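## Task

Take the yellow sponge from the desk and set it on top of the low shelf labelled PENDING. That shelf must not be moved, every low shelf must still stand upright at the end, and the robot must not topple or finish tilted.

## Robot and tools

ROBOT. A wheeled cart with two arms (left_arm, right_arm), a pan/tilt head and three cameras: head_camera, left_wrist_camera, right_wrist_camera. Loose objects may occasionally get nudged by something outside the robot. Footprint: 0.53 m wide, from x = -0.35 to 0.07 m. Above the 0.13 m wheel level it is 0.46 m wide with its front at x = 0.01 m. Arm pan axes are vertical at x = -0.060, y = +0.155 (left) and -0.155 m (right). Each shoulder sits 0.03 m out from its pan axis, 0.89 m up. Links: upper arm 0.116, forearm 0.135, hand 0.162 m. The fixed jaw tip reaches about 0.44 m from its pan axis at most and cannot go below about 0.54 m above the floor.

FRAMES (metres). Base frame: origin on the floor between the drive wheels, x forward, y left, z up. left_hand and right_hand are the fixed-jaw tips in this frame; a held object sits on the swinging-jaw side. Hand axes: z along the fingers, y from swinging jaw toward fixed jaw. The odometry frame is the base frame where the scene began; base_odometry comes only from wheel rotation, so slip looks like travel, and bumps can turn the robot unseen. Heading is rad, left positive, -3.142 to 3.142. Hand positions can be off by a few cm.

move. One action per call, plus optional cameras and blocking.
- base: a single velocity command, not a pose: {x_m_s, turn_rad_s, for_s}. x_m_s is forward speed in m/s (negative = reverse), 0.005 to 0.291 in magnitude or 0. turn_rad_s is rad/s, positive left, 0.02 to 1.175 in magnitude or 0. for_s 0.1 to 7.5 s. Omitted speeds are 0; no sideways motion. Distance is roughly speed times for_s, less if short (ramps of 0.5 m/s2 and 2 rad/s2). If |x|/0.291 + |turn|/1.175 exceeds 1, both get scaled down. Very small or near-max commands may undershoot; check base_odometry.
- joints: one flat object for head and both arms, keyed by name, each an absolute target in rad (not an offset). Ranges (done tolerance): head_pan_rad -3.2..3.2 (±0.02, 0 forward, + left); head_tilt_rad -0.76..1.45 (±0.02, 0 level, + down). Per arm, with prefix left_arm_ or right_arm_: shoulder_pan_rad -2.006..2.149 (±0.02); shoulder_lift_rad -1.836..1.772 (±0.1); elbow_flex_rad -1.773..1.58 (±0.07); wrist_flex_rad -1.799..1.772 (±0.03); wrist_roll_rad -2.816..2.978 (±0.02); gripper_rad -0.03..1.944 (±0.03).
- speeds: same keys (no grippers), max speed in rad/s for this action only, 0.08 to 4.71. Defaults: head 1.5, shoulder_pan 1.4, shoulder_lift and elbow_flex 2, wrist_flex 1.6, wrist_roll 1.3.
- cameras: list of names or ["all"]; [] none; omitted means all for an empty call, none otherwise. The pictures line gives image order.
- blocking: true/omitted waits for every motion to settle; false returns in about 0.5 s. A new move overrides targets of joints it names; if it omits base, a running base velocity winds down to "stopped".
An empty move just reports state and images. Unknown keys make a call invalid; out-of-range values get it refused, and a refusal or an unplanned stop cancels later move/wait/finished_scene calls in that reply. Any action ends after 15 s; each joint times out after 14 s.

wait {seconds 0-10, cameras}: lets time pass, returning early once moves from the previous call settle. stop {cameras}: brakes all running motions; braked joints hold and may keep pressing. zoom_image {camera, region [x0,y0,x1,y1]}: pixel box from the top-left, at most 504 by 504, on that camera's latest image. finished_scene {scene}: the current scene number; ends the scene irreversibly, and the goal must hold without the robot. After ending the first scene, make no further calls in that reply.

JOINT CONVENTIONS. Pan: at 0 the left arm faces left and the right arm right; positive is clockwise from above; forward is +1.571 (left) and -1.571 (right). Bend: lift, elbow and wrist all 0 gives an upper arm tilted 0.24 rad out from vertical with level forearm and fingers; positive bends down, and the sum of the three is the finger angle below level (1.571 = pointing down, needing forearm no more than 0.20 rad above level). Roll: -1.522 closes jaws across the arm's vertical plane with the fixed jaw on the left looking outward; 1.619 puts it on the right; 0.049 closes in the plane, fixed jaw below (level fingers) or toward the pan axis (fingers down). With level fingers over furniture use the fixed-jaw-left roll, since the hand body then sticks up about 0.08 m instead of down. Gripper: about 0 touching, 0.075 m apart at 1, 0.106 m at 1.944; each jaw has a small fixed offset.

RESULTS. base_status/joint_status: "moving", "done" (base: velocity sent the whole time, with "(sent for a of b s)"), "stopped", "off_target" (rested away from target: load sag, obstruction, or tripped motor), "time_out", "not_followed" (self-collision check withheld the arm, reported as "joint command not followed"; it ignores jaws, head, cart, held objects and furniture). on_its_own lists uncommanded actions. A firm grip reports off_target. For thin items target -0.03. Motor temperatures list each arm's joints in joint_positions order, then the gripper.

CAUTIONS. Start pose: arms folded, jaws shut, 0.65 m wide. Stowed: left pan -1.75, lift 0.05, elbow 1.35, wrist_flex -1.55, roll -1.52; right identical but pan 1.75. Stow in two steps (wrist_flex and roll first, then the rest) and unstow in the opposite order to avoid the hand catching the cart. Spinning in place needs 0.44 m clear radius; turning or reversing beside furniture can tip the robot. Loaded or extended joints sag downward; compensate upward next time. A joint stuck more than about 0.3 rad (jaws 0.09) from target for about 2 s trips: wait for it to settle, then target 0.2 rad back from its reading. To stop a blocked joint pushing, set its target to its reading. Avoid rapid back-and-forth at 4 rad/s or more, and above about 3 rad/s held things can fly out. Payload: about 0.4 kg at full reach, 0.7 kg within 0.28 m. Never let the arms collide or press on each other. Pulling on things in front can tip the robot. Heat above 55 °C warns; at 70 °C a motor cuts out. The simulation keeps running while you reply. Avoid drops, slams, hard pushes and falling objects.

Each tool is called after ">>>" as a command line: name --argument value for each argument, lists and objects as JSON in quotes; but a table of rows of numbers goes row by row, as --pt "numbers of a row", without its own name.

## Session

>>> move

>>> move --joints '{"head_pan_rad": -1.5, "head_tilt_rad": 0.6}' --cameras '["head_camera"]'

>>> move --joints '{"head_pan_rad": -1.5, "head_tilt_rad": -0.3}' --cameras '["head_camera"]'

>>> move --joints '{"head_pan_rad": -2.5, "head_tilt_rad": 0.5}' --cameras '["head_camera"]'

>>> move --joints '{"head_pan_rad": 3.0, "head_tilt_rad": 0.5}' --cameras '["head_camera"]'

>>> move --joints '{"head_pan_rad": 1.5, "head_tilt_rad": 0.6}' --cameras '["head_camera"]'

>>> move --joints '{"head_pan_rad": 0, "head_tilt_rad": 0.6}' --cameras '["head_camera"]'

Scene clock: 0.00 s.
Motor temperatures (°C): left_arm=[30 31 29 30 30 32] | right_arm=[29 27 26 27 29 26]
base_odometry: x=+0.000 y=+0.000 heading=+0.000
base_status: not commanded
joint_positions: head_pan_rad=+0.000 head_tilt_rad=+0.000 left_arm_shoulder_pan_rad=+0.002 left_arm_shoulder_lift_rad=-1.688 left_arm_elbow_flex_rad=+1.459 left_arm_wrist_flex_rad=+0.984 left_arm_wrist_roll_rad=-0.001 left_arm_gripper_rad=+0.000 right_arm_shoulder_pan_rad=+0.004 right_arm_shoulder_lift_rad=-1.732 right_arm_elbow_flex_rad=+1.485 right_arm_wrist_flex_rad=+1.015 right_arm_wrist_roll_rad=+0.000 right_arm_gripper_rad=+0.000
joint_status: not commanded
left_hand: x=-0.0597 y=+0.3120 z=+0.8286 quat_wxyz=(+0.397, -0.918, +0.023, +0.009) (m; base frame)
right_hand: x=-0.0607 y=-0.3093 z=+0.8243 quat_wxyz=(+0.009, +0.024, +0.920, -0.391) (m; base frame)
pictures: head_camera, left_wrist_camera, right_wrist_camera
Images, in order (width x height): head_camera 644x476, left_wrist_camera 644x476, right_wrist_camera 644x476.

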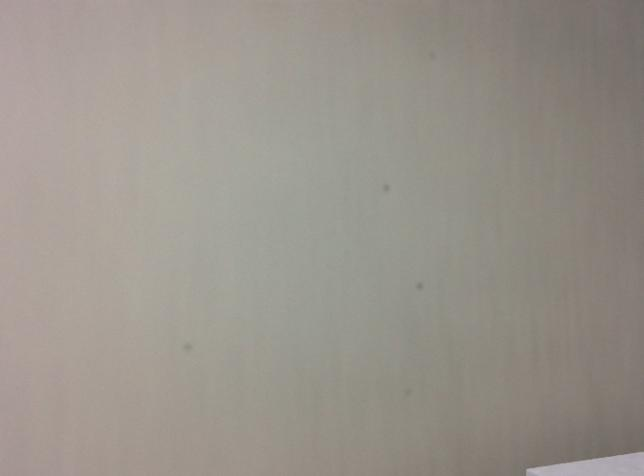

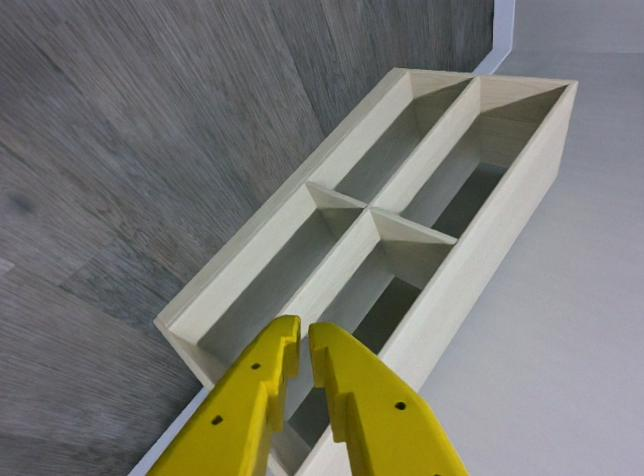

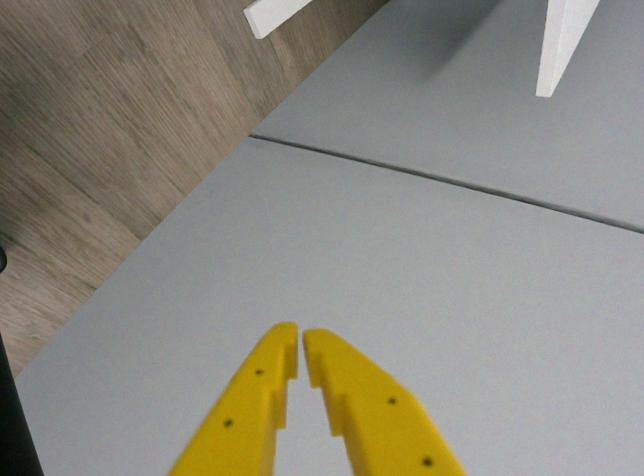

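Scene clock: 1.80 s.
move: done
base_odometry: x=+0.000 y=+0.000 heading=+0.000
base_status: not commanded
joint_positions: head_pan_rad=-1.491 head_tilt_rad=+0.593 left_arm_shoulder_pan_rad=+0.002 left_arm_shoulder_lift_rad=-1.688 left_arm_elbow_flex_rad=+1.459 left_arm_wrist_flex_rad=+0.984 left_arm_wrist_roll_rad=-0.001 left_arm_gripper_rad=+0.000 right_arm_shoulder_pan_rad=+0.004 right_arm_shoulder_lift_rad=-1.732 right_arm_elbow_flex_rad=+1.485 right_arm_wrist_flex_rad=+1.015 right_arm_wrist_roll_rad=+0.000 right_arm_gripper_rad=+0.000
joint_status: all done
left_hand: x=-0.0597 y=+0.3120 z=+0.8286 quat_wxyz=(+0.397, -0.918, +0.023, +0.009) (m; base frame)
right_hand: x=-0.0607 y=-0.3093 z=+0.8243 quat_wxyz=(+0.009, +0.024, +0.920, -0.391) (m; base frame)
pictures: head_camera
Images, in order (width x height): head_camera 644x476.

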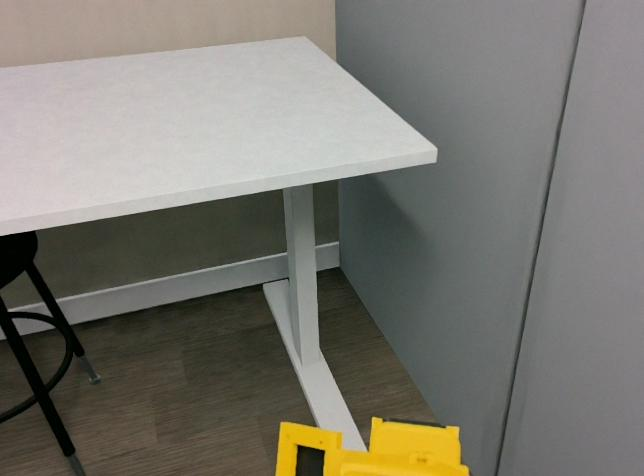

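Scene clock: 3.20 s.
move: done
base_odometry: x=+0.000 y=+0.000 heading=+0.000
base_status: not commanded
joint_positions: head_pan_rad=-1.491 head_tilt_rad=-0.290 left_arm_shoulder_pan_rad=+0.002 left_arm_shoulder_lift_rad=-1.688 left_arm_elbow_flex_rad=+1.459 left_arm_wrist_flex_rad=+0.984 left_arm_wrist_roll_rad=-0.001 left_arm_gripper_rad=+0.000 right_arm_shoulder_pan_rad=+0.004 right_arm_shoulder_lift_rad=-1.732 right_arm_elbow_flex_rad=+1.485 right_arm_wrist_flex_rad=+1.015 right_arm_wrist_roll_rad=+0.000 right_arm_gripper_rad=+0.000
joint_status: all done
left_hand: x=-0.0597 y=+0.3120 z=+0.8286 quat_wxyz=(+0.397, -0.918, +0.023, +0.009) (m; base frame)
right_hand: x=-0.0607 y=-0.3093 z=+0.8243 quat_wxyz=(+0.009, +0.024, +0.920, -0.391) (m; base frame)
pictures: head_camera
Images, in order (width x height): head_camera 644x476.

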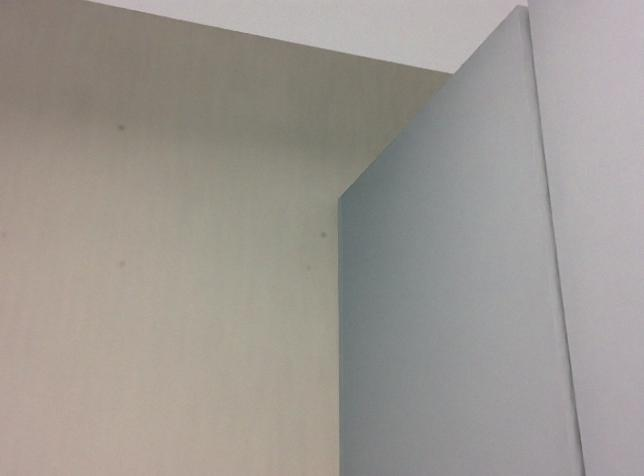

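Scene clock: 4.67 s.
move: done
base_odometry: x=+0.000 y=+0.000 heading=+0.000
base_status: not commanded
joint_positions: head_pan_rad=-2.491 head_tilt_rad=+0.493 left_arm_shoulder_pan_rad=+0.002 left_arm_shoulder_lift_rad=-1.688 left_arm_elbow_flex_rad=+1.459 left_arm_wrist_flex_rad=+0.984 left_arm_wrist_roll_rad=-0.001 left_arm_gripper_rad=+0.000 right_arm_shoulder_pan_rad=+0.004 right_arm_shoulder_lift_rad=-1.732 right_arm_elbow_flex_rad=+1.485 right_arm_wrist_flex_rad=+1.015 right_arm_wrist_roll_rad=+0.000 right_arm_gripper_rad=+0.000
joint_status: all done
left_hand: x=-0.0597 y=+0.3120 z=+0.8286 quat_wxyz=(+0.397, -0.918, +0.023, +0.009) (m; base frame)
right_hand: x=-0.0607 y=-0.3093 z=+0.8243 quat_wxyz=(+0.009, +0.024, +0.920, -0.391) (m; base frame)
pictures: head_camera
Images, in order (width x height): head_camera 644x476.

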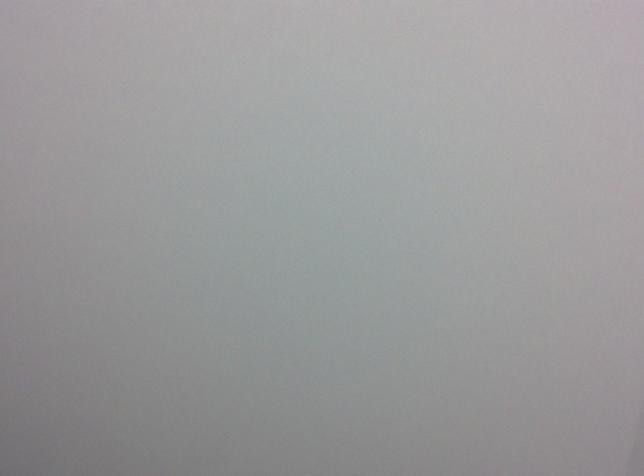

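Scene clock: 9.13 s.
move: done
base_odometry: x=+0.000 y=+0.000 heading=+0.000
base_status: not commanded
joint_positions: head_pan_rad=+2.990 head_tilt_rad=+0.493 left_arm_shoulder_pan_rad=+0.002 left_arm_shoulder_lift_rad=-1.688 left_arm_elbow_flex_rad=+1.459 left_arm_wrist_flex_rad=+0.984 left_arm_wrist_roll_rad=-0.001 left_arm_gripper_rad=+0.000 right_arm_shoulder_pan_rad=+0.004 right_arm_shoulder_lift_rad=-1.732 right_arm_elbow_flex_rad=+1.485 right_arm_wrist_flex_rad=+1.015 right_arm_wrist_roll_rad=+0.000 right_arm_gripper_rad=+0.000
joint_status: all done
left_hand: x=-0.0597 y=+0.3120 z=+0.8286 quat_wxyz=(+0.397, -0.918, +0.023, +0.009) (m; base frame)
right_hand: x=-0.0607 y=-0.3093 z=+0.8243 quat_wxyz=(+0.009, +0.024, +0.920, -0.391) (m; base frame)
pictures: head_camera
Images, in order (width x height): head_camera 644x476.

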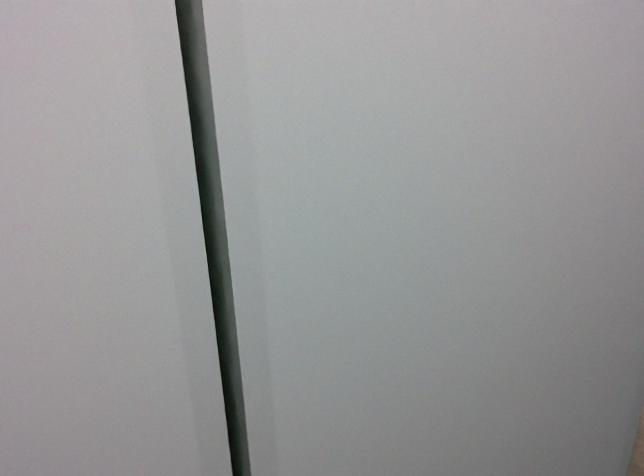

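Scene clock: 10.93 s.
move: done
base_odometry: x=+0.000 y=+0.000 heading=+0.000
base_status: not commanded
joint_positions: head_pan_rad=+1.509 head_tilt_rad=+0.593 left_arm_shoulder_pan_rad=+0.002 left_arm_shoulder_lift_rad=-1.688 left_arm_elbow_flex_rad=+1.459 left_arm_wrist_flex_rad=+0.984 left_arm_wrist_roll_rad=-0.001 left_arm_gripper_rad=+0.000 right_arm_shoulder_pan_rad=+0.004 right_arm_shoulder_lift_rad=-1.732 right_arm_elbow_flex_rad=+1.485 right_arm_wrist_flex_rad=+1.015 right_arm_wrist_roll_rad=+0.000 right_arm_gripper_rad=+0.000
joint_status: all done
left_hand: x=-0.0597 y=+0.3120 z=+0.8286 quat_wxyz=(+0.397, -0.918, +0.023, +0.009) (m; base frame)
right_hand: x=-0.0607 y=-0.3093 z=+0.8243 quat_wxyz=(+0.009, +0.024, +0.920, -0.391) (m; base frame)
pictures: head_camera
Images, in order (width x height): head_camera 644x476.

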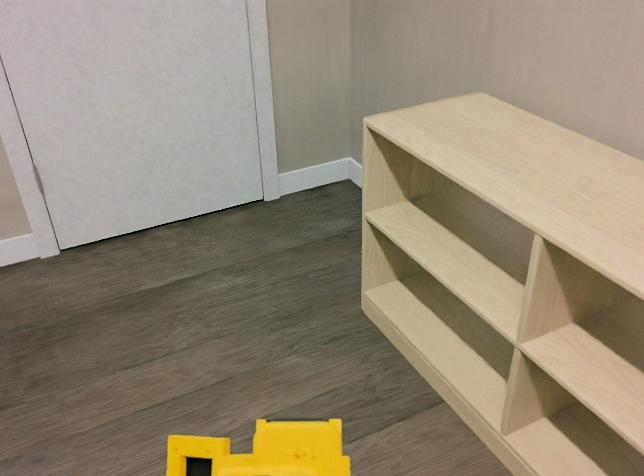

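Scene clock: 12.73 s.
move: done
base_odometry: x=+0.000 y=+0.000 heading=+0.000
base_status: not commanded
joint_positions: head_pan_rad=+0.009 head_tilt_rad=+0.593 left_arm_shoulder_pan_rad=+0.002 left_arm_shoulder_lift_rad=-1.688 left_arm_elbow_flex_rad=+1.459 left_arm_wrist_flex_rad=+0.984 left_arm_wrist_roll_rad=-0.001 left_arm_gripper_rad=+0.000 right_arm_shoulder_pan_rad=+0.004 right_arm_shoulder_lift_rad=-1.732 right_arm_elbow_flex_rad=+1.485 right_arm_wrist_flex_rad=+1.015 right_arm_wrist_roll_rad=+0.000 right_arm_gripper_rad=+0.000
joint_status: all done
left_hand: x=-0.0597 y=+0.3120 z=+0.8286 quat_wxyz=(+0.397, -0.918, +0.023, +0.009) (m; base frame)
right_hand: x=-0.0607 y=-0.3093 z=+0.8243 quat_wxyz=(+0.009, +0.024, +0.920, -0.391) (m; base frame)
pictures: head_camera
Images, in order (width x height): head_camera 644x476.

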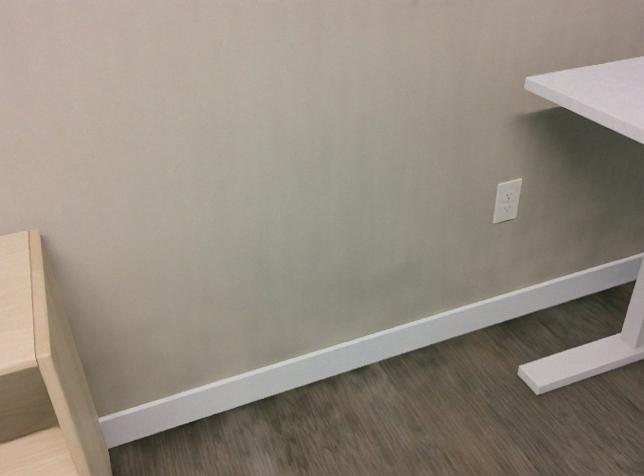

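>>> move --joints '{"head_pan_rad": 1.0, "head_tilt_rad": -0.3}' --cameras '["head_camera"]'

>>> move --joints '{"head_pan_rad": 0.9, "head_tilt_rad": 0.7}' --cameras '["head_camera"]'

>>> move --joints '{"head_pan_rad": -0.85, "head_tilt_rad": 0.5}' --cameras '["head_camera"]'

>>> move --joints '{"head_pan_rad": -1.9, "head_tilt_rad": 0.95}' --cameras '["head_camera"]'

Scene clock: 22.20 s.
move: done
base_odometry: x=+0.000 y=+0.000 heading=+0.000
base_status: not commanded
joint_positions: head_pan_rad=+0.989 head_tilt_rad=-0.290 left_arm_shoulder_pan_rad=+0.002 left_arm_shoulder_lift_rad=-1.688 left_arm_elbow_flex_rad=+1.459 left_arm_wrist_flex_rad=+0.984 left_arm_wrist_roll_rad=-0.001 left_arm_gripper_rad=+0.000 right_arm_shoulder_pan_rad=+0.004 right_arm_shoulder_lift_rad=-1.732 right_arm_elbow_flex_rad=+1.485 right_arm_wrist_flex_rad=+1.015 right_arm_wrist_roll_rad=+0.000 right_arm_gripper_rad=+0.000
joint_status: all done
left_hand: x=-0.0597 y=+0.3120 z=+0.8286 quat_wxyz=(+0.397, -0.918, +0.023, +0.009) (m; base frame)
right_hand: x=-0.0607 y=-0.3093 z=+0.8243 quat_wxyz=(+0.009, +0.024, +0.920, -0.391) (m; base frame)
pictures: head_camera
Images, in order (width x height): head_camera 644x476.

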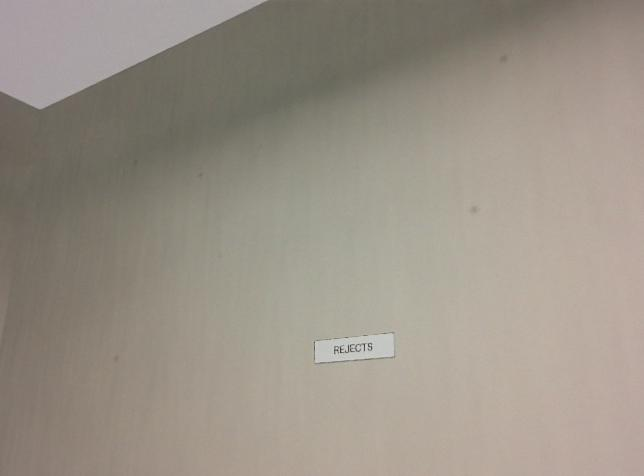

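Scene clock: 23.67 s.
move: done
base_odometry: x=+0.000 y=+0.000 heading=+0.000
base_status: not commanded
joint_positions: head_pan_rad=+0.910 head_tilt_rad=+0.693 left_arm_shoulder_pan_rad=+0.002 left_arm_shoulder_lift_rad=-1.688 left_arm_elbow_flex_rad=+1.459 left_arm_wrist_flex_rad=+0.984 left_arm_wrist_roll_rad=-0.001 left_arm_gripper_rad=+0.000 right_arm_shoulder_pan_rad=+0.004 right_arm_shoulder_lift_rad=-1.732 right_arm_elbow_flex_rad=+1.485 right_arm_wrist_flex_rad=+1.015 right_arm_wrist_roll_rad=+0.000 right_arm_gripper_rad=+0.000
joint_status: all done
left_hand: x=-0.0597 y=+0.3120 z=+0.8286 quat_wxyz=(+0.397, -0.918, +0.023, +0.009) (m; base frame)
right_hand: x=-0.0607 y=-0.3093 z=+0.8243 quat_wxyz=(+0.009, +0.024, +0.920, -0.391) (m; base frame)
pictures: head_camera
Images, in order (width x height): head_camera 644x476.

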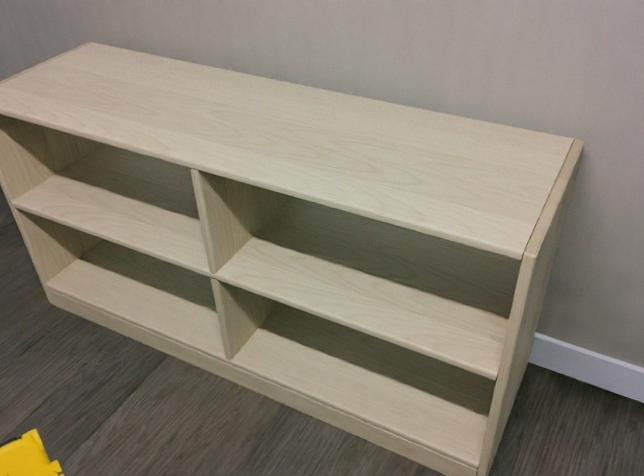

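Scene clock: 25.63 s.
move: done
base_odometry: x=+0.000 y=+0.000 heading=+0.000
base_status: not commanded
joint_positions: head_pan_rad=-0.841 head_tilt_rad=+0.513 left_arm_shoulder_pan_rad=+0.002 left_arm_shoulder_lift_rad=-1.688 left_arm_elbow_flex_rad=+1.459 left_arm_wrist_flex_rad=+0.984 left_arm_wrist_roll_rad=-0.001 left_arm_gripper_rad=+0.000 right_arm_shoulder_pan_rad=+0.004 right_arm_shoulder_lift_rad=-1.732 right_arm_elbow_flex_rad=+1.485 right_arm_wrist_flex_rad=+1.015 right_arm_wrist_roll_rad=+0.000 right_arm_gripper_rad=+0.000
joint_status: all done
left_hand: x=-0.0597 y=+0.3120 z=+0.8286 quat_wxyz=(+0.397, -0.918, +0.023, +0.009) (m; base frame)
right_hand: x=-0.0607 y=-0.3093 z=+0.8243 quat_wxyz=(+0.009, +0.024, +0.920, -0.391) (m; base frame)
pictures: head_camera
Images, in order (width x height): head_camera 644x476.

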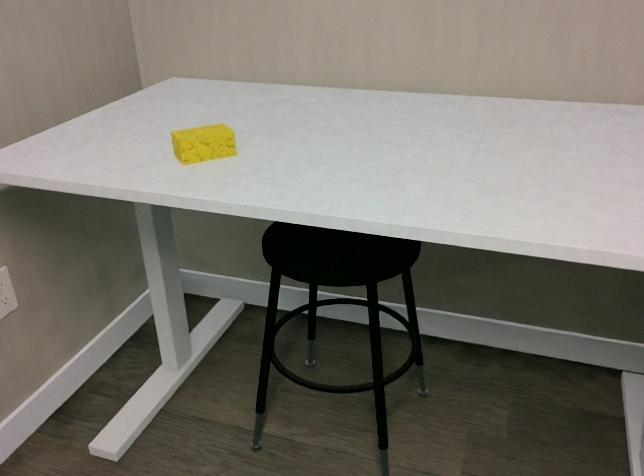

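Scene clock: 27.13 s.
move: done
base_odometry: x=+0.000 y=+0.000 heading=+0.000
base_status: not commanded
joint_positions: head_pan_rad=-1.891 head_tilt_rad=+0.943 left_arm_shoulder_pan_rad=+0.002 left_arm_shoulder_lift_rad=-1.688 left_arm_elbow_flex_rad=+1.459 left_arm_wrist_flex_rad=+0.984 left_arm_wrist_roll_rad=-0.001 left_arm_gripper_rad=+0.000 right_arm_shoulder_pan_rad=+0.004 right_arm_shoulder_lift_rad=-1.732 right_arm_elbow_flex_rad=+1.485 right_arm_wrist_flex_rad=+1.015 right_arm_wrist_roll_rad=+0.000 right_arm_gripper_rad=+0.000
joint_status: all done
left_hand: x=-0.0597 y=+0.3120 z=+0.8286 quat_wxyz=(+0.397, -0.918, +0.023, +0.009) (m; base frame)
right_hand: x=-0.0607 y=-0.3093 z=+0.8243 quat_wxyz=(+0.009, +0.024, +0.920, -0.391) (m; base frame)
pictures: head_camera
Images, in order (width x height): head_camera 644x476.

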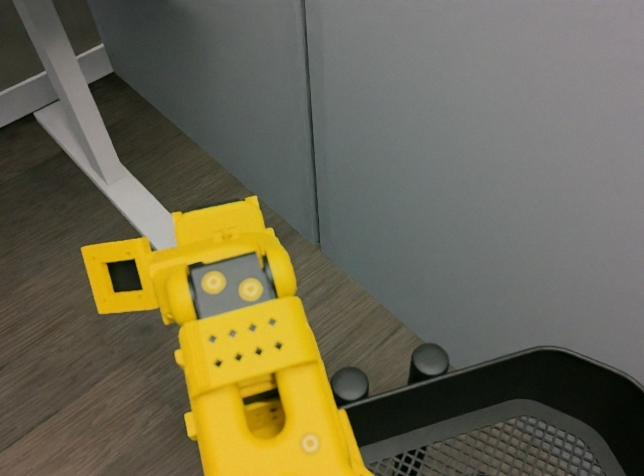

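>>> move --base '{"turn_rad_s": -0.4, "for_s": 1.55}'

>>> move --base '{"x_m_s": 0.2, "for_s": 3.15}'

>>> move --base '{"turn_rad_s": -0.4, "for_s": 1.27}' --joints '{"head_pan_rad": 0.0, "head_tilt_rad": 1.0}' --cameras '["head_camera"]'

Scene clock: 55.23 s.
move: done
base_odometry: x=+0.000 y=+0.000 heading=-0.628
base_status: done (sent for 1.57 of 1.57 s)
joint_positions: head_pan_rad=-1.892 head_tilt_rad=+0.943 left_arm_shoulder_pan_rad=-0.004 left_arm_shoulder_lift_rad=-1.688 left_arm_elbow_flex_rad=+1.459 left_arm_wrist_flex_rad=+0.984 left_arm_wrist_roll_rad=-0.001 left_arm_gripper_rad=+0.000 right_arm_shoulder_pan_rad=+0.003 right_arm_shoulder_lift_rad=-1.732 right_arm_elbow_flex_rad=+1.485 right_arm_wrist_flex_rad=+1.015 right_arm_wrist_roll_rad=+0.000 right_arm_gripper_rad=+0.000
joint_status: not commanded
left_hand: x=-0.0607 y=+0.3120 z=+0.8286 quat_wxyz=(+0.397, -0.918, +0.021, +0.011) (m; base frame)
right_hand: x=-0.0604 y=-0.3093 z=+0.8243 quat_wxyz=(+0.009, +0.024, +0.920, -0.391) (m; base frame)
pictures: none

Scene clock: 59.40 s.
move: done
base_odometry: x=+0.512 y=-0.373 heading=-0.627
base_status: done (sent for 3.17 of 3.17 s)
joint_positions: head_pan_rad=-1.892 head_tilt_rad=+0.943 left_arm_shoulder_pan_rad=-0.001 left_arm_shoulder_lift_rad=-1.688 left_arm_elbow_flex_rad=+1.459 left_arm_wrist_flex_rad=+0.984 left_arm_wrist_roll_rad=-0.001 left_arm_gripper_rad=+0.000 right_arm_shoulder_pan_rad=+0.001 right_arm_shoulder_lift_rad=-1.732 right_arm_elbow_flex_rad=+1.485 right_arm_wrist_flex_rad=+1.015 right_arm_wrist_roll_rad=+0.000 right_arm_gripper_rad=+0.000
joint_status: not commanded
left_hand: x=-0.0602 y=+0.3120 z=+0.8286 quat_wxyz=(+0.397, -0.918, +0.022, +0.010) (m; base frame)
right_hand: x=-0.0602 y=-0.3093 z=+0.8243 quat_wxyz=(+0.009, +0.023, +0.920, -0.391) (m; base frame)
pictures: none

Scene clock: 61.47 s.
move: done
base_odometry: x=+0.512 y=-0.372 heading=-1.134
base_status: done (sent for 1.27 of 1.27 s)
joint_positions: head_pan_rad=-0.011 head_tilt_rad=+0.994 left_arm_shoulder_pan_rad=-0.004 left_arm_shoulder_lift_rad=-1.688 left_arm_elbow_flex_rad=+1.459 left_arm_wrist_flex_rad=+0.984 left_arm_wrist_roll_rad=-0.001 left_arm_gripper_rad=+0.000 right_arm_shoulder_pan_rad=+0.003 right_arm_shoulder_lift_rad=-1.732 right_arm_elbow_flex_rad=+1.485 right_arm_wrist_flex_rad=+1.015 right_arm_wrist_roll_rad=+0.000 right_arm_gripper_rad=+0.000
joint_status: all done
left_hand: x=-0.0607 y=+0.3120 z=+0.8286 quat_wxyz=(+0.397, -0.918, +0.021, +0.011) (m; base frame)
right_hand: x=-0.0604 y=-0.3093 z=+0.8243 quat_wxyz=(+0.009, +0.024, +0.920, -0.391) (m; base frame)
pictures: head_camera
Images, in order (width x height): head_camera 644x476.

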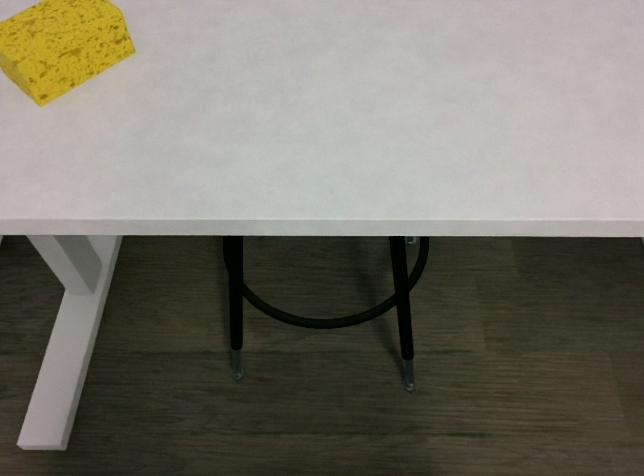

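>>> move --base '{"x_m_s": 0.12, "for_s": 2.0}' --joints '{"head_pan_rad": 0.0, "head_tilt_rad": 1.4}' --cameras '["head_camera"]'

Scene clock: 75.23 s.
move: done
base_odometry: x=+0.614 y=-0.591 heading=-1.136
base_status: done (sent for 2 of 2 s)
joint_positions: head_pan_rad=-0.011 head_tilt_rad=+1.395 left_arm_shoulder_pan_rad=-0.004 left_arm_shoulder_lift_rad=-1.688 left_arm_elbow_flex_rad=+1.459 left_arm_wrist_flex_rad=+0.984 left_arm_wrist_roll_rad=-0.001 left_arm_gripper_rad=+0.000 right_arm_shoulder_pan_rad=+0.004 right_arm_shoulder_lift_rad=-1.732 right_arm_elbow_flex_rad=+1.485 right_arm_wrist_flex_rad=+1.015 right_arm_wrist_roll_rad=+0.000 right_arm_gripper_rad=+0.000
joint_status: all done
left_hand: x=-0.0607 y=+0.3120 z=+0.8286 quat_wxyz=(+0.397, -0.918, +0.021, +0.011) (m; base frame)
right_hand: x=-0.0607 y=-0.3093 z=+0.8243 quat_wxyz=(+0.009, +0.024, +0.920, -0.391) (m; base frame)
pictures: head_camera
Images, in order (width x height): head_camera 644x476.

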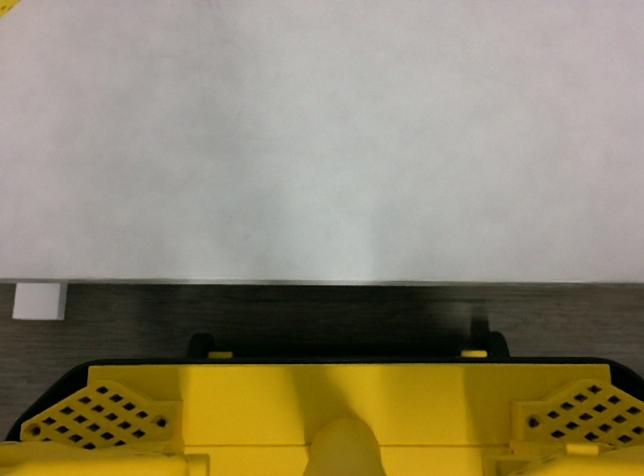

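>>> move --base '{"x_m_s": 0.06, "for_s": 0.6}' --joints '{"head_pan_rad": 0.4, "head_tilt_rad": 1.1}' --cameras '["head_camera"]'

>>> move --joints '{"left_arm_shoulder_lift_rad": 0.1, "left_arm_elbow_flex_rad": -0.7, "left_arm_wrist_flex_rad": 1.0, "left_arm_wrist_roll_rad": -2.2, "left_arm_gripper_rad": 1.85}'

>>> move --joints '{"left_arm_shoulder_lift_rad": 0.2, "left_arm_wrist_flex_rad": 1.5, "left_arm_shoulder_pan_rad": 1.1}' --cameras '["head_camera", "left_wrist_camera"]'

Scene clock: 83.57 s.
move: done
base_odometry: x=+0.629 y=-0.623 heading=-1.135
base_status: done (sent for 0.6 of 0.6 s)
joint_positions: head_pan_rad=+0.390 head_tilt_rad=+1.114 left_arm_shoulder_pan_rad=+0.002 left_arm_shoulder_lift_rad=-1.688 left_arm_elbow_flex_rad=+1.459 left_arm_wrist_flex_rad=+0.984 left_arm_wrist_roll_rad=-0.001 left_arm_gripper_rad=+0.000 right_arm_shoulder_pan_rad=+0.003 right_arm_shoulder_lift_rad=-1.732 right_arm_elbow_flex_rad=+1.485 right_arm_wrist_flex_rad=+1.015 right_arm_wrist_roll_rad=+0.000 right_arm_gripper_rad=+0.000
joint_status: all done
left_hand: x=-0.0597 y=+0.3120 z=+0.8286 quat_wxyz=(+0.397, -0.918, +0.023, +0.009) (m; base frame)
right_hand: x=-0.0604 y=-0.3093 z=+0.8243 quat_wxyz=(+0.009, +0.024, +0.920, -0.391) (m; base frame)
pictures: head_camera
Images, in order (width x height): head_camera 644x476.

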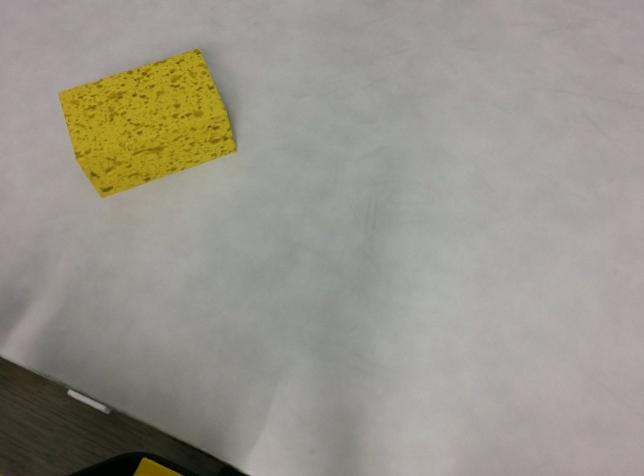

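Scene clock: 86.03 s.
move: done
base_odometry: x=+0.629 y=-0.623 heading=-1.135
base_status: not commanded
joint_positions: head_pan_rad=+0.390 head_tilt_rad=+1.114 left_arm_shoulder_pan_rad=+0.002 left_arm_shoulder_lift_rad=+0.106 left_arm_elbow_flex_rad=-0.665 left_arm_wrist_flex_rad=+0.998 left_arm_wrist_roll_rad=-2.196 left_arm_gripper_rad=+1.842 right_arm_shoulder_pan_rad=+0.003 right_arm_shoulder_lift_rad=-1.732 right_arm_elbow_flex_rad=+1.485 right_arm_wrist_flex_rad=+1.015 right_arm_wrist_roll_rad=+0.000 right_arm_gripper_rad=+0.000
joint_status: all done
left_hand: x=-0.0656 y=+0.4842 z=+1.0150 quat_wxyz=(+0.233, -0.365, +0.761, +0.483) (m; base frame)
right_hand: x=-0.0604 y=-0.3093 z=+0.8243 quat_wxyz=(+0.009, +0.024, +0.920, -0.391) (m; base frame)
pictures: none

Scene clock: 87.57 s.
move: done
base_odometry: x=+0.629 y=-0.623 heading=-1.135
base_status: not commanded
joint_positions: head_pan_rad=+0.390 head_tilt_rad=+1.114 left_arm_shoulder_pan_rad=+1.094 left_arm_shoulder_lift_rad=+0.206 left_arm_elbow_flex_rad=-0.667 left_arm_wrist_flex_rad=+1.496 left_arm_wrist_roll_rad=-2.196 left_arm_gripper_rad=+1.842 right_arm_shoulder_pan_rad=+0.003 right_arm_shoulder_lift_rad=-1.732 right_arm_elbow_flex_rad=+1.485 right_arm_wrist_flex_rad=+1.015 right_arm_wrist_roll_rad=+0.000 right_arm_gripper_rad=+0.000
joint_status: all done
left_hand: x=+0.1907 y=+0.2914 z=+0.9274 quat_wxyz=(+0.222, +0.095, +0.960, +0.144) (m; base frame)
right_hand: x=-0.0604 y=-0.3093 z=+0.8243 quat_wxyz=(+0.009, +0.024, +0.920, -0.391) (m; base frame)
pictures: head_camera, left_wrist_camera
Images, in order (width x height): head_camera 644x476, left_wrist_camera 644x476.

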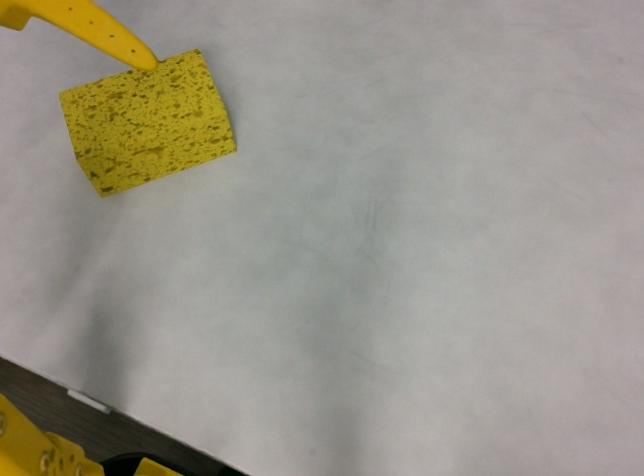

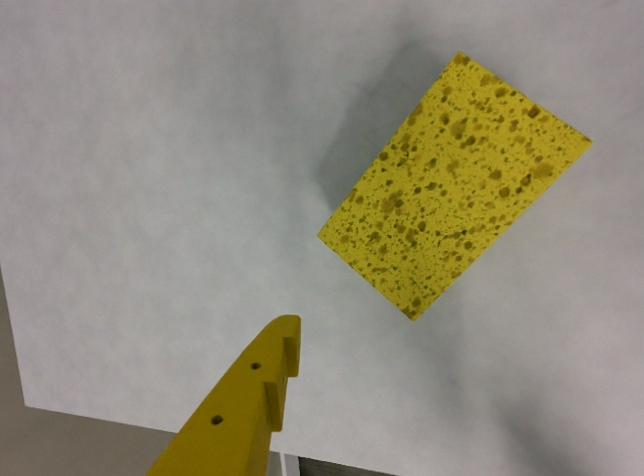

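>>> move --joints '{"left_arm_wrist_roll_rad": -2.75, "left_arm_shoulder_pan_rad": 1.2, "left_arm_shoulder_lift_rad": 0.45, "left_arm_elbow_flex_rad": -0.69, "left_arm_wrist_flex_rad": 1.4, "head_pan_rad": 0.6}' --cameras '["head_camera", "left_wrist_camera"]'

Scene clock: 95.33 s.
move: done
base_odometry: x=+0.629 y=-0.623 heading=-1.135
base_status: not commanded
joint_positions: head_pan_rad=+0.589 head_tilt_rad=+1.114 left_arm_shoulder_pan_rad=+1.192 left_arm_shoulder_lift_rad=+0.461 left_arm_elbow_flex_rad=-0.667 left_arm_wrist_flex_rad=+1.409 left_arm_wrist_roll_rad=-2.747 left_arm_gripper_rad=+1.842 right_arm_shoulder_pan_rad=+0.003 right_arm_shoulder_lift_rad=-1.732 right_arm_elbow_flex_rad=+1.485 right_arm_wrist_flex_rad=+1.015 right_arm_wrist_roll_rad=+0.000 right_arm_gripper_rad=+0.000
joint_status: all done
left_hand: x=+0.2188 y=+0.2689 z=+0.8679 quat_wxyz=(+0.127, +0.403, +0.897, +0.132) (m; base frame)
right_hand: x=-0.0604 y=-0.3093 z=+0.8243 quat_wxyz=(+0.009, +0.024, +0.920, -0.391) (m; base frame)
pictures: head_camera, left_wrist_camera
Images, in order (width x height): head_camera 644x476, left_wrist_camera 644x476.

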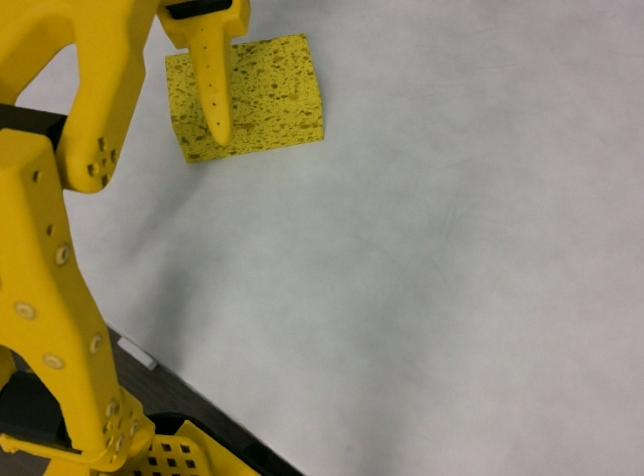

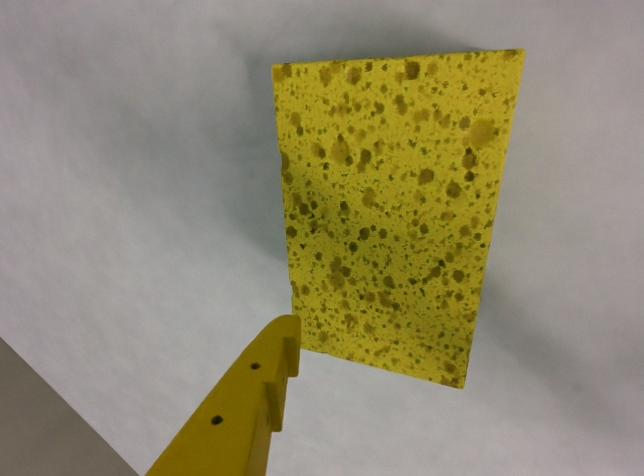

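>>> move --joints '{"left_arm_wrist_roll_rad": -2.66, "left_arm_shoulder_pan_rad": 1.29, "left_arm_shoulder_lift_rad": 0.56, "left_arm_elbow_flex_rad": -0.792, "left_arm_wrist_flex_rad": 1.205}' --cameras '["head_camera", "left_wrist_camera"]'

Scene clock: 112.23 s.
move: done
base_odometry: x=+0.629 y=-0.623 heading=-1.135
base_status: not commanded
joint_positions: head_pan_rad=+0.589 head_tilt_rad=+1.114 left_arm_shoulder_pan_rad=+1.284 left_arm_shoulder_lift_rad=+0.570 left_arm_elbow_flex_rad=-0.757 left_arm_wrist_flex_rad=+1.215 left_arm_wrist_roll_rad=-2.667 left_arm_gripper_rad=+1.842 right_arm_shoulder_pan_rad=+0.003 right_arm_shoulder_lift_rad=-1.732 right_arm_elbow_flex_rad=+1.485 right_arm_wrist_flex_rad=+1.015 right_arm_wrist_roll_rad=+0.000 right_arm_gripper_rad=+0.000
joint_status: all done
left_hand: x=+0.2607 y=+0.2530 z=+0.8702 quat_wxyz=(+0.202, +0.401, +0.876, +0.176) (m; base frame)
right_hand: x=-0.0604 y=-0.3093 z=+0.8243 quat_wxyz=(+0.009, +0.024, +0.920, -0.391) (m; base frame)
pictures: head_camera, left_wrist_camera
Images, in order (width x height): head_camera 644x476, left_wrist_camera 644x476.

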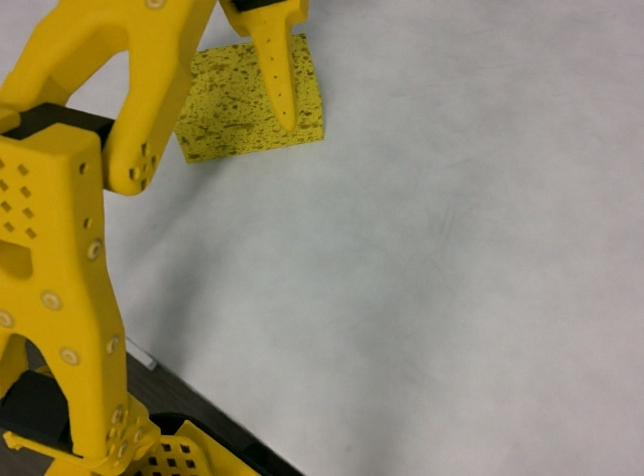

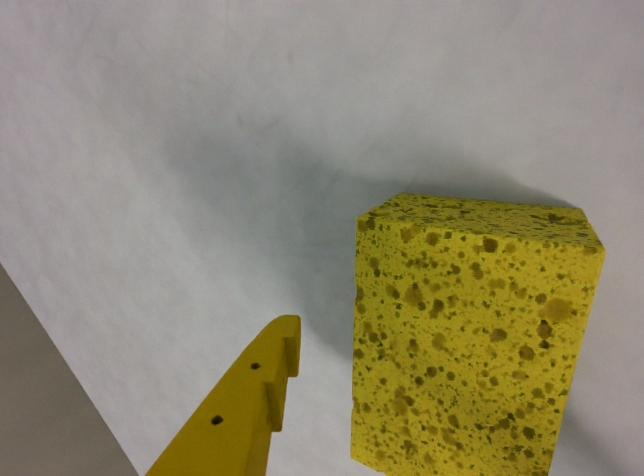

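>>> move --joints '{"left_arm_shoulder_lift_rad": 0.46, "left_arm_elbow_flex_rad": -0.31, "left_arm_wrist_flex_rad": 0.835}' --speeds '{"left_arm_shoulder_lift_rad": 0.15, "left_arm_elbow_flex_rad": 0.5, "left_arm_wrist_flex_rad": 0.4}' --cameras '["head_camera", "left_wrist_camera"]'

Scene clock: 123.87 s.
move: done
base_odometry: x=+0.629 y=-0.623 heading=-1.135
base_status: not commanded
joint_positions: head_pan_rad=+0.589 head_tilt_rad=+1.114 left_arm_shoulder_pan_rad=+1.284 left_arm_shoulder_lift_rad=+0.518 left_arm_elbow_flex_rad=-0.309 left_arm_wrist_flex_rad=+0.844 left_arm_wrist_roll_rad=-2.665 left_arm_gripper_rad=+1.842 right_arm_shoulder_pan_rad=+0.003 right_arm_shoulder_lift_rad=-1.732 right_arm_elbow_flex_rad=+1.485 right_arm_wrist_flex_rad=+1.015 right_arm_wrist_roll_rad=+0.000 right_arm_gripper_rad=+0.000
joint_status: all done
left_hand: x=+0.2548 y=+0.2513 z=+0.8193 quat_wxyz=(+0.194, +0.401, +0.879, +0.168) (m; base frame)
right_hand: x=-0.0604 y=-0.3093 z=+0.8243 quat_wxyz=(+0.009, +0.024, +0.920, -0.391) (m; base frame)
pictures: head_camera, left_wrist_camera
Images, in order (width x height): head_camera 644x476, left_wrist_camera 644x476.

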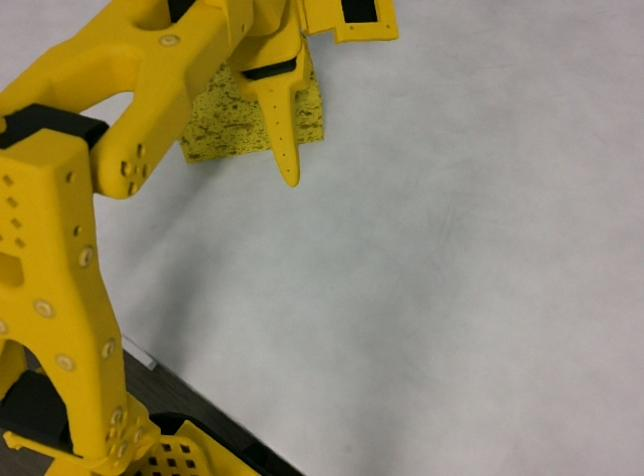

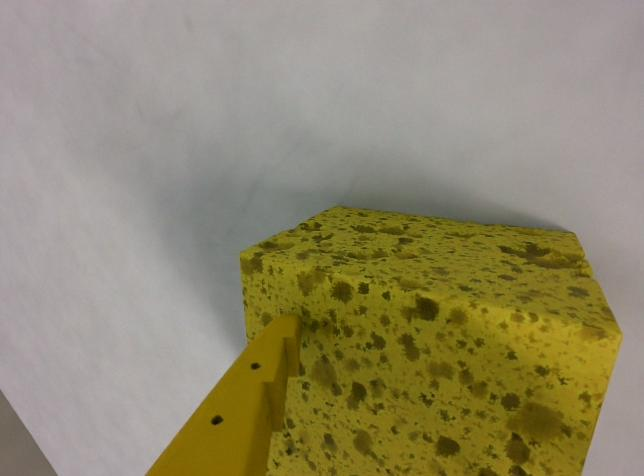

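>>> move --joints '{"left_arm_shoulder_lift_rad":0.56,"left_arm_elbow_flex_rad":-0.79,"left_arm_wrist_flex_rad":1.205}' --speeds '{"left_arm_shoulder_lift_rad":0.4,"left_arm_elbow_flex_rad":0.6,"left_arm_wrist_flex_rad":0.6}' --cameras '["left_wrist_camera","head_camera"]'

Scene clock: 156.27 s.
move: done
base_odometry: x=+0.629 y=-0.623 heading=-1.135
base_status: not commanded
joint_positions: head_pan_rad=+0.589 head_tilt_rad=+1.114 left_arm_shoulder_pan_rad=+1.284 left_arm_shoulder_lift_rad=+0.570 left_arm_elbow_flex_rad=-0.756 left_arm_wrist_flex_rad=+1.202 left_arm_wrist_roll_rad=-2.665 left_arm_gripper_rad=+1.842 right_arm_shoulder_pan_rad=+0.001 right_arm_shoulder_lift_rad=-1.732 right_arm_elbow_flex_rad=+1.485 right_arm_wrist_flex_rad=+1.015 right_arm_wrist_roll_rad=+0.000 right_arm_gripper_rad=+0.000
joint_status: all done
left_hand: x=+0.2623 y=+0.2535 z=+0.8711 quat_wxyz=(+0.207, +0.399, +0.875, +0.180) (m; base frame)
right_hand: x=-0.0602 y=-0.3093 z=+0.8243 quat_wxyz=(+0.009, +0.023, +0.920, -0.391) (m; base frame)
pictures: head_camera, left_wrist_camera
Images, in order (width x height): head_camera 644x476, left_wrist_camera 644x476.

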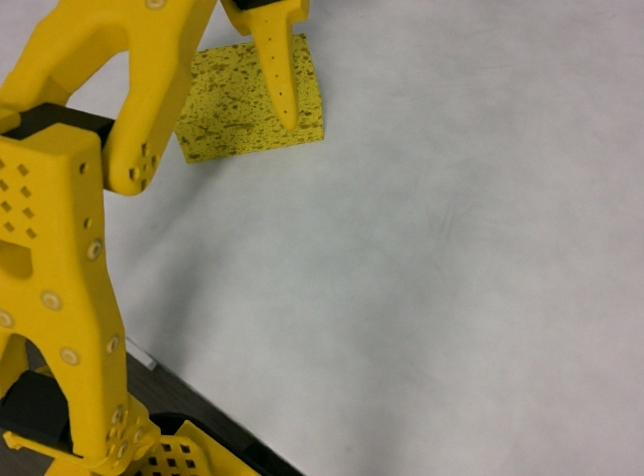

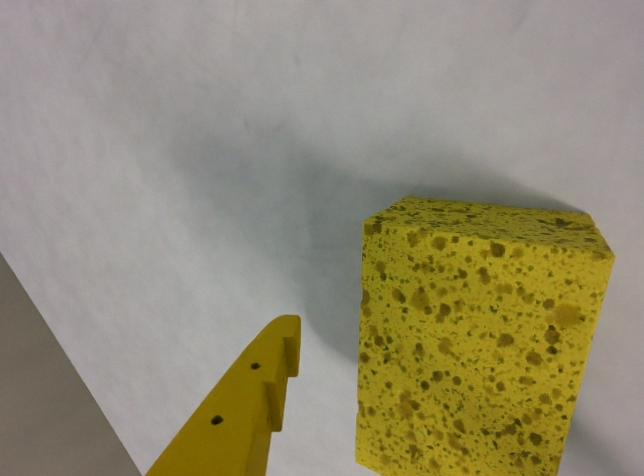

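>>> move --joints '{"left_arm_shoulder_pan_rad":0.95,"left_arm_wrist_roll_rad":-1.522,"left_arm_gripper_rad":0.0}'

>>> move --joints '{"left_arm_shoulder_lift_rad":0.487,"left_arm_elbow_flex_rad":0.05,"left_arm_wrist_flex_rad":0.25}' --speeds '{"left_arm_shoulder_lift_rad":0.3,"left_arm_elbow_flex_rad":0.5,"left_arm_wrist_flex_rad":0.6}' --cameras '["left_wrist_camera","head_camera"]'

Scene clock: 199.33 s.
move: done
base_odometry: x=+0.629 y=-0.623 heading=-1.135
base_status: not commanded
joint_positions: head_pan_rad=+0.589 head_tilt_rad=+1.114 left_arm_shoulder_pan_rad=+0.956 left_arm_shoulder_lift_rad=+0.571 left_arm_elbow_flex_rad=-0.756 left_arm_wrist_flex_rad=+1.202 left_arm_wrist_roll_rad=-1.529 left_arm_gripper_rad=+0.006 right_arm_shoulder_pan_rad=+0.001 right_arm_shoulder_lift_rad=-1.732 right_arm_elbow_flex_rad=+1.485 right_arm_wrist_flex_rad=+1.015 right_arm_wrist_roll_rad=+0.000 right_arm_gripper_rad=+0.000
joint_status: all done
left_hand: x=+0.2057 y=+0.3521 z=+0.8668 quat_wxyz=(+0.260, -0.288, +0.918, +0.084) (m; base frame)
right_hand: x=-0.0602 y=-0.3093 z=+0.8243 quat_wxyz=(+0.009, +0.023, +0.920, -0.391) (m; base frame)
pictures: none

Scene clock: 201.60 s.
move: done
base_odometry: x=+0.629 y=-0.623 heading=-1.135
base_status: not commanded
joint_positions: head_pan_rad=+0.589 head_tilt_rad=+1.114 left_arm_shoulder_pan_rad=+0.950 left_arm_shoulder_lift_rad=+0.511 left_arm_elbow_flex_rad=+0.040 left_arm_wrist_flex_rad=+0.252 left_arm_wrist_roll_rad=-1.519 left_arm_gripper_rad=+0.006 right_arm_shoulder_pan_rad=+0.001 right_arm_shoulder_lift_rad=-1.732 right_arm_elbow_flex_rad=+1.485 right_arm_wrist_flex_rad=+1.015 right_arm_wrist_roll_rad=+0.000 right_arm_gripper_rad=+0.000
joint_status: all done
left_hand: x=+0.2110 y=+0.3584 z=+0.7964 quat_wxyz=(+0.356, -0.285, +0.883, +0.114) (m; base frame)
right_hand: x=-0.0602 y=-0.3093 z=+0.8243 quat_wxyz=(+0.009, +0.023, +0.920, -0.391) (m; base frame)
pictures: head_camera, left_wrist_camera
Images, in order (width x height): head_camera 644x476, left_wrist_camera 644x476.

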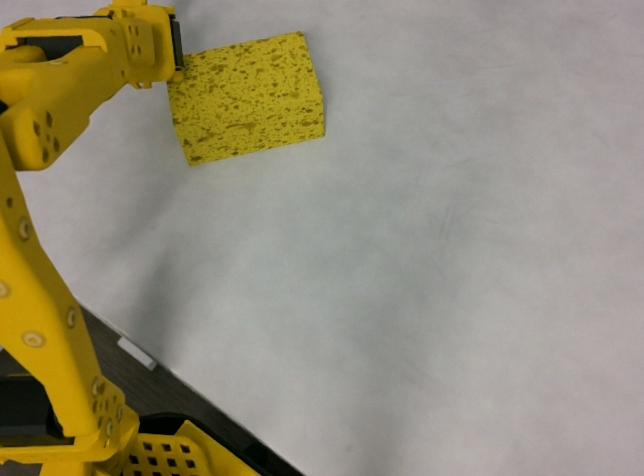

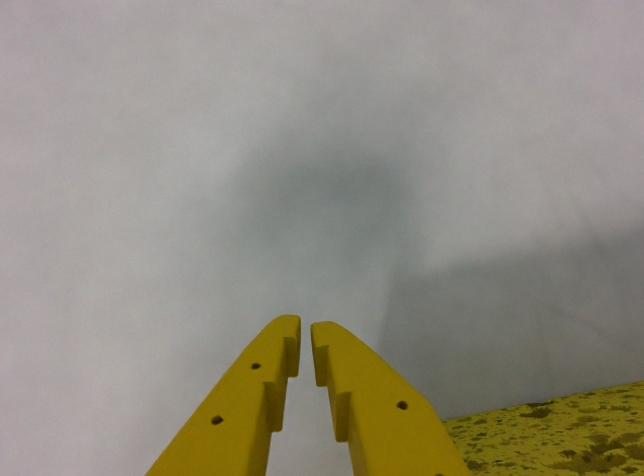

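>>> move --joints '{"left_arm_shoulder_pan_rad":1.10}' --speeds '{"left_arm_shoulder_pan_rad":0.4}' --cameras '["left_wrist_camera"]'

>>> move --joints '{"left_arm_shoulder_lift_rad":0.183,"left_arm_elbow_flex_rad":0.21,"left_arm_wrist_flex_rad":0.783}' --speeds '{"left_arm_shoulder_lift_rad":0.2,"left_arm_elbow_flex_rad":0.104,"left_arm_wrist_flex_rad":0.324}' --cameras '["left_wrist_camera","head_camera"]'

Scene clock: 229.43 s.
move: done
base_odometry: x=+0.629 y=-0.623 heading=-1.135
base_status: not commanded
joint_positions: head_pan_rad=+0.589 head_tilt_rad=+1.114 left_arm_shoulder_pan_rad=+1.083 left_arm_shoulder_lift_rad=+0.511 left_arm_elbow_flex_rad=+0.050 left_arm_wrist_flex_rad=+0.255 left_arm_wrist_roll_rad=-1.519 left_arm_gripper_rad=+0.005 right_arm_shoulder_pan_rad=+0.001 right_arm_shoulder_lift_rad=-1.732 right_arm_elbow_flex_rad=+1.485 right_arm_wrist_flex_rad=+1.015 right_arm_wrist_roll_rad=+0.000 right_arm_gripper_rad=+0.000
joint_status: all done
left_hand: x=+0.2338 y=+0.3196 z=+0.7940 quat_wxyz=(+0.358, -0.226, +0.902, +0.088) (m; base frame)
right_hand: x=-0.0602 y=-0.3093 z=+0.8243 quat_wxyz=(+0.009, +0.023, +0.920, -0.391) (m; base frame)
pictures: left_wrist_camera
Images, in order (width x height): left_wrist_camera 644x476.

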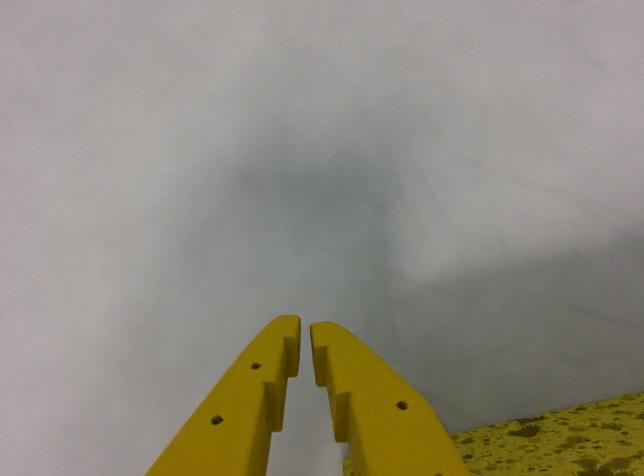

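Scene clock: 231.60 s.
move: done
base_odometry: x=+0.629 y=-0.623 heading=-1.135
base_status: not commanded
joint_positions: head_pan_rad=+0.589 head_tilt_rad=+1.114 left_arm_shoulder_pan_rad=+1.092 left_arm_shoulder_lift_rad=+0.234 left_arm_elbow_flex_rad=+0.211 left_arm_wrist_flex_rad=+0.778 left_arm_wrist_roll_rad=-1.519 left_arm_gripper_rad=+0.005 right_arm_shoulder_pan_rad=+0.001 right_arm_shoulder_lift_rad=-1.732 right_arm_elbow_flex_rad=+1.485 right_arm_wrist_flex_rad=+1.015 right_arm_wrist_roll_rad=+0.000 right_arm_gripper_rad=+0.000
joint_status: all done
left_hand: x=+0.1693 y=+0.2826 z=+0.7927 quat_wxyz=(+0.168, -0.235, +0.957, +0.041) (m; base frame)
right_hand: x=-0.0602 y=-0.3093 z=+0.8243 quat_wxyz=(+0.009, +0.023, +0.920, -0.391) (m; base frame)
pictures: head_camera, left_wrist_camera
Images, in order (width x height): head_camera 644x476, left_wrist_camera 644x476.

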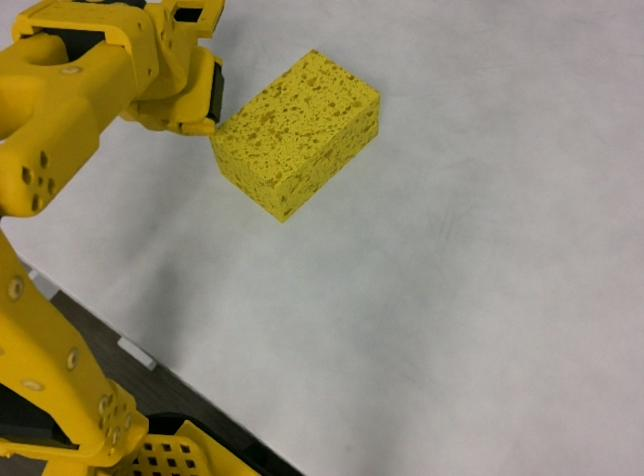

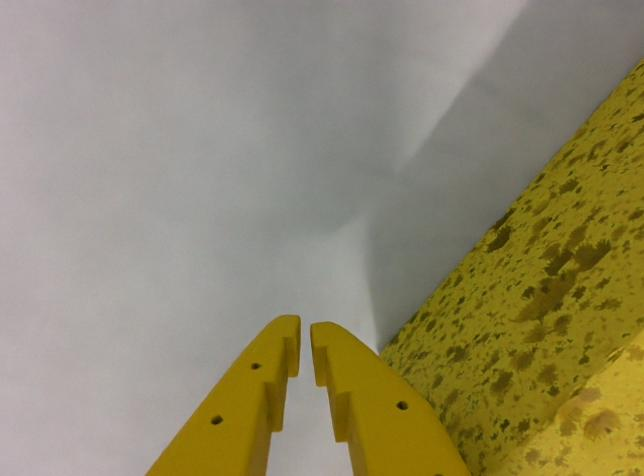

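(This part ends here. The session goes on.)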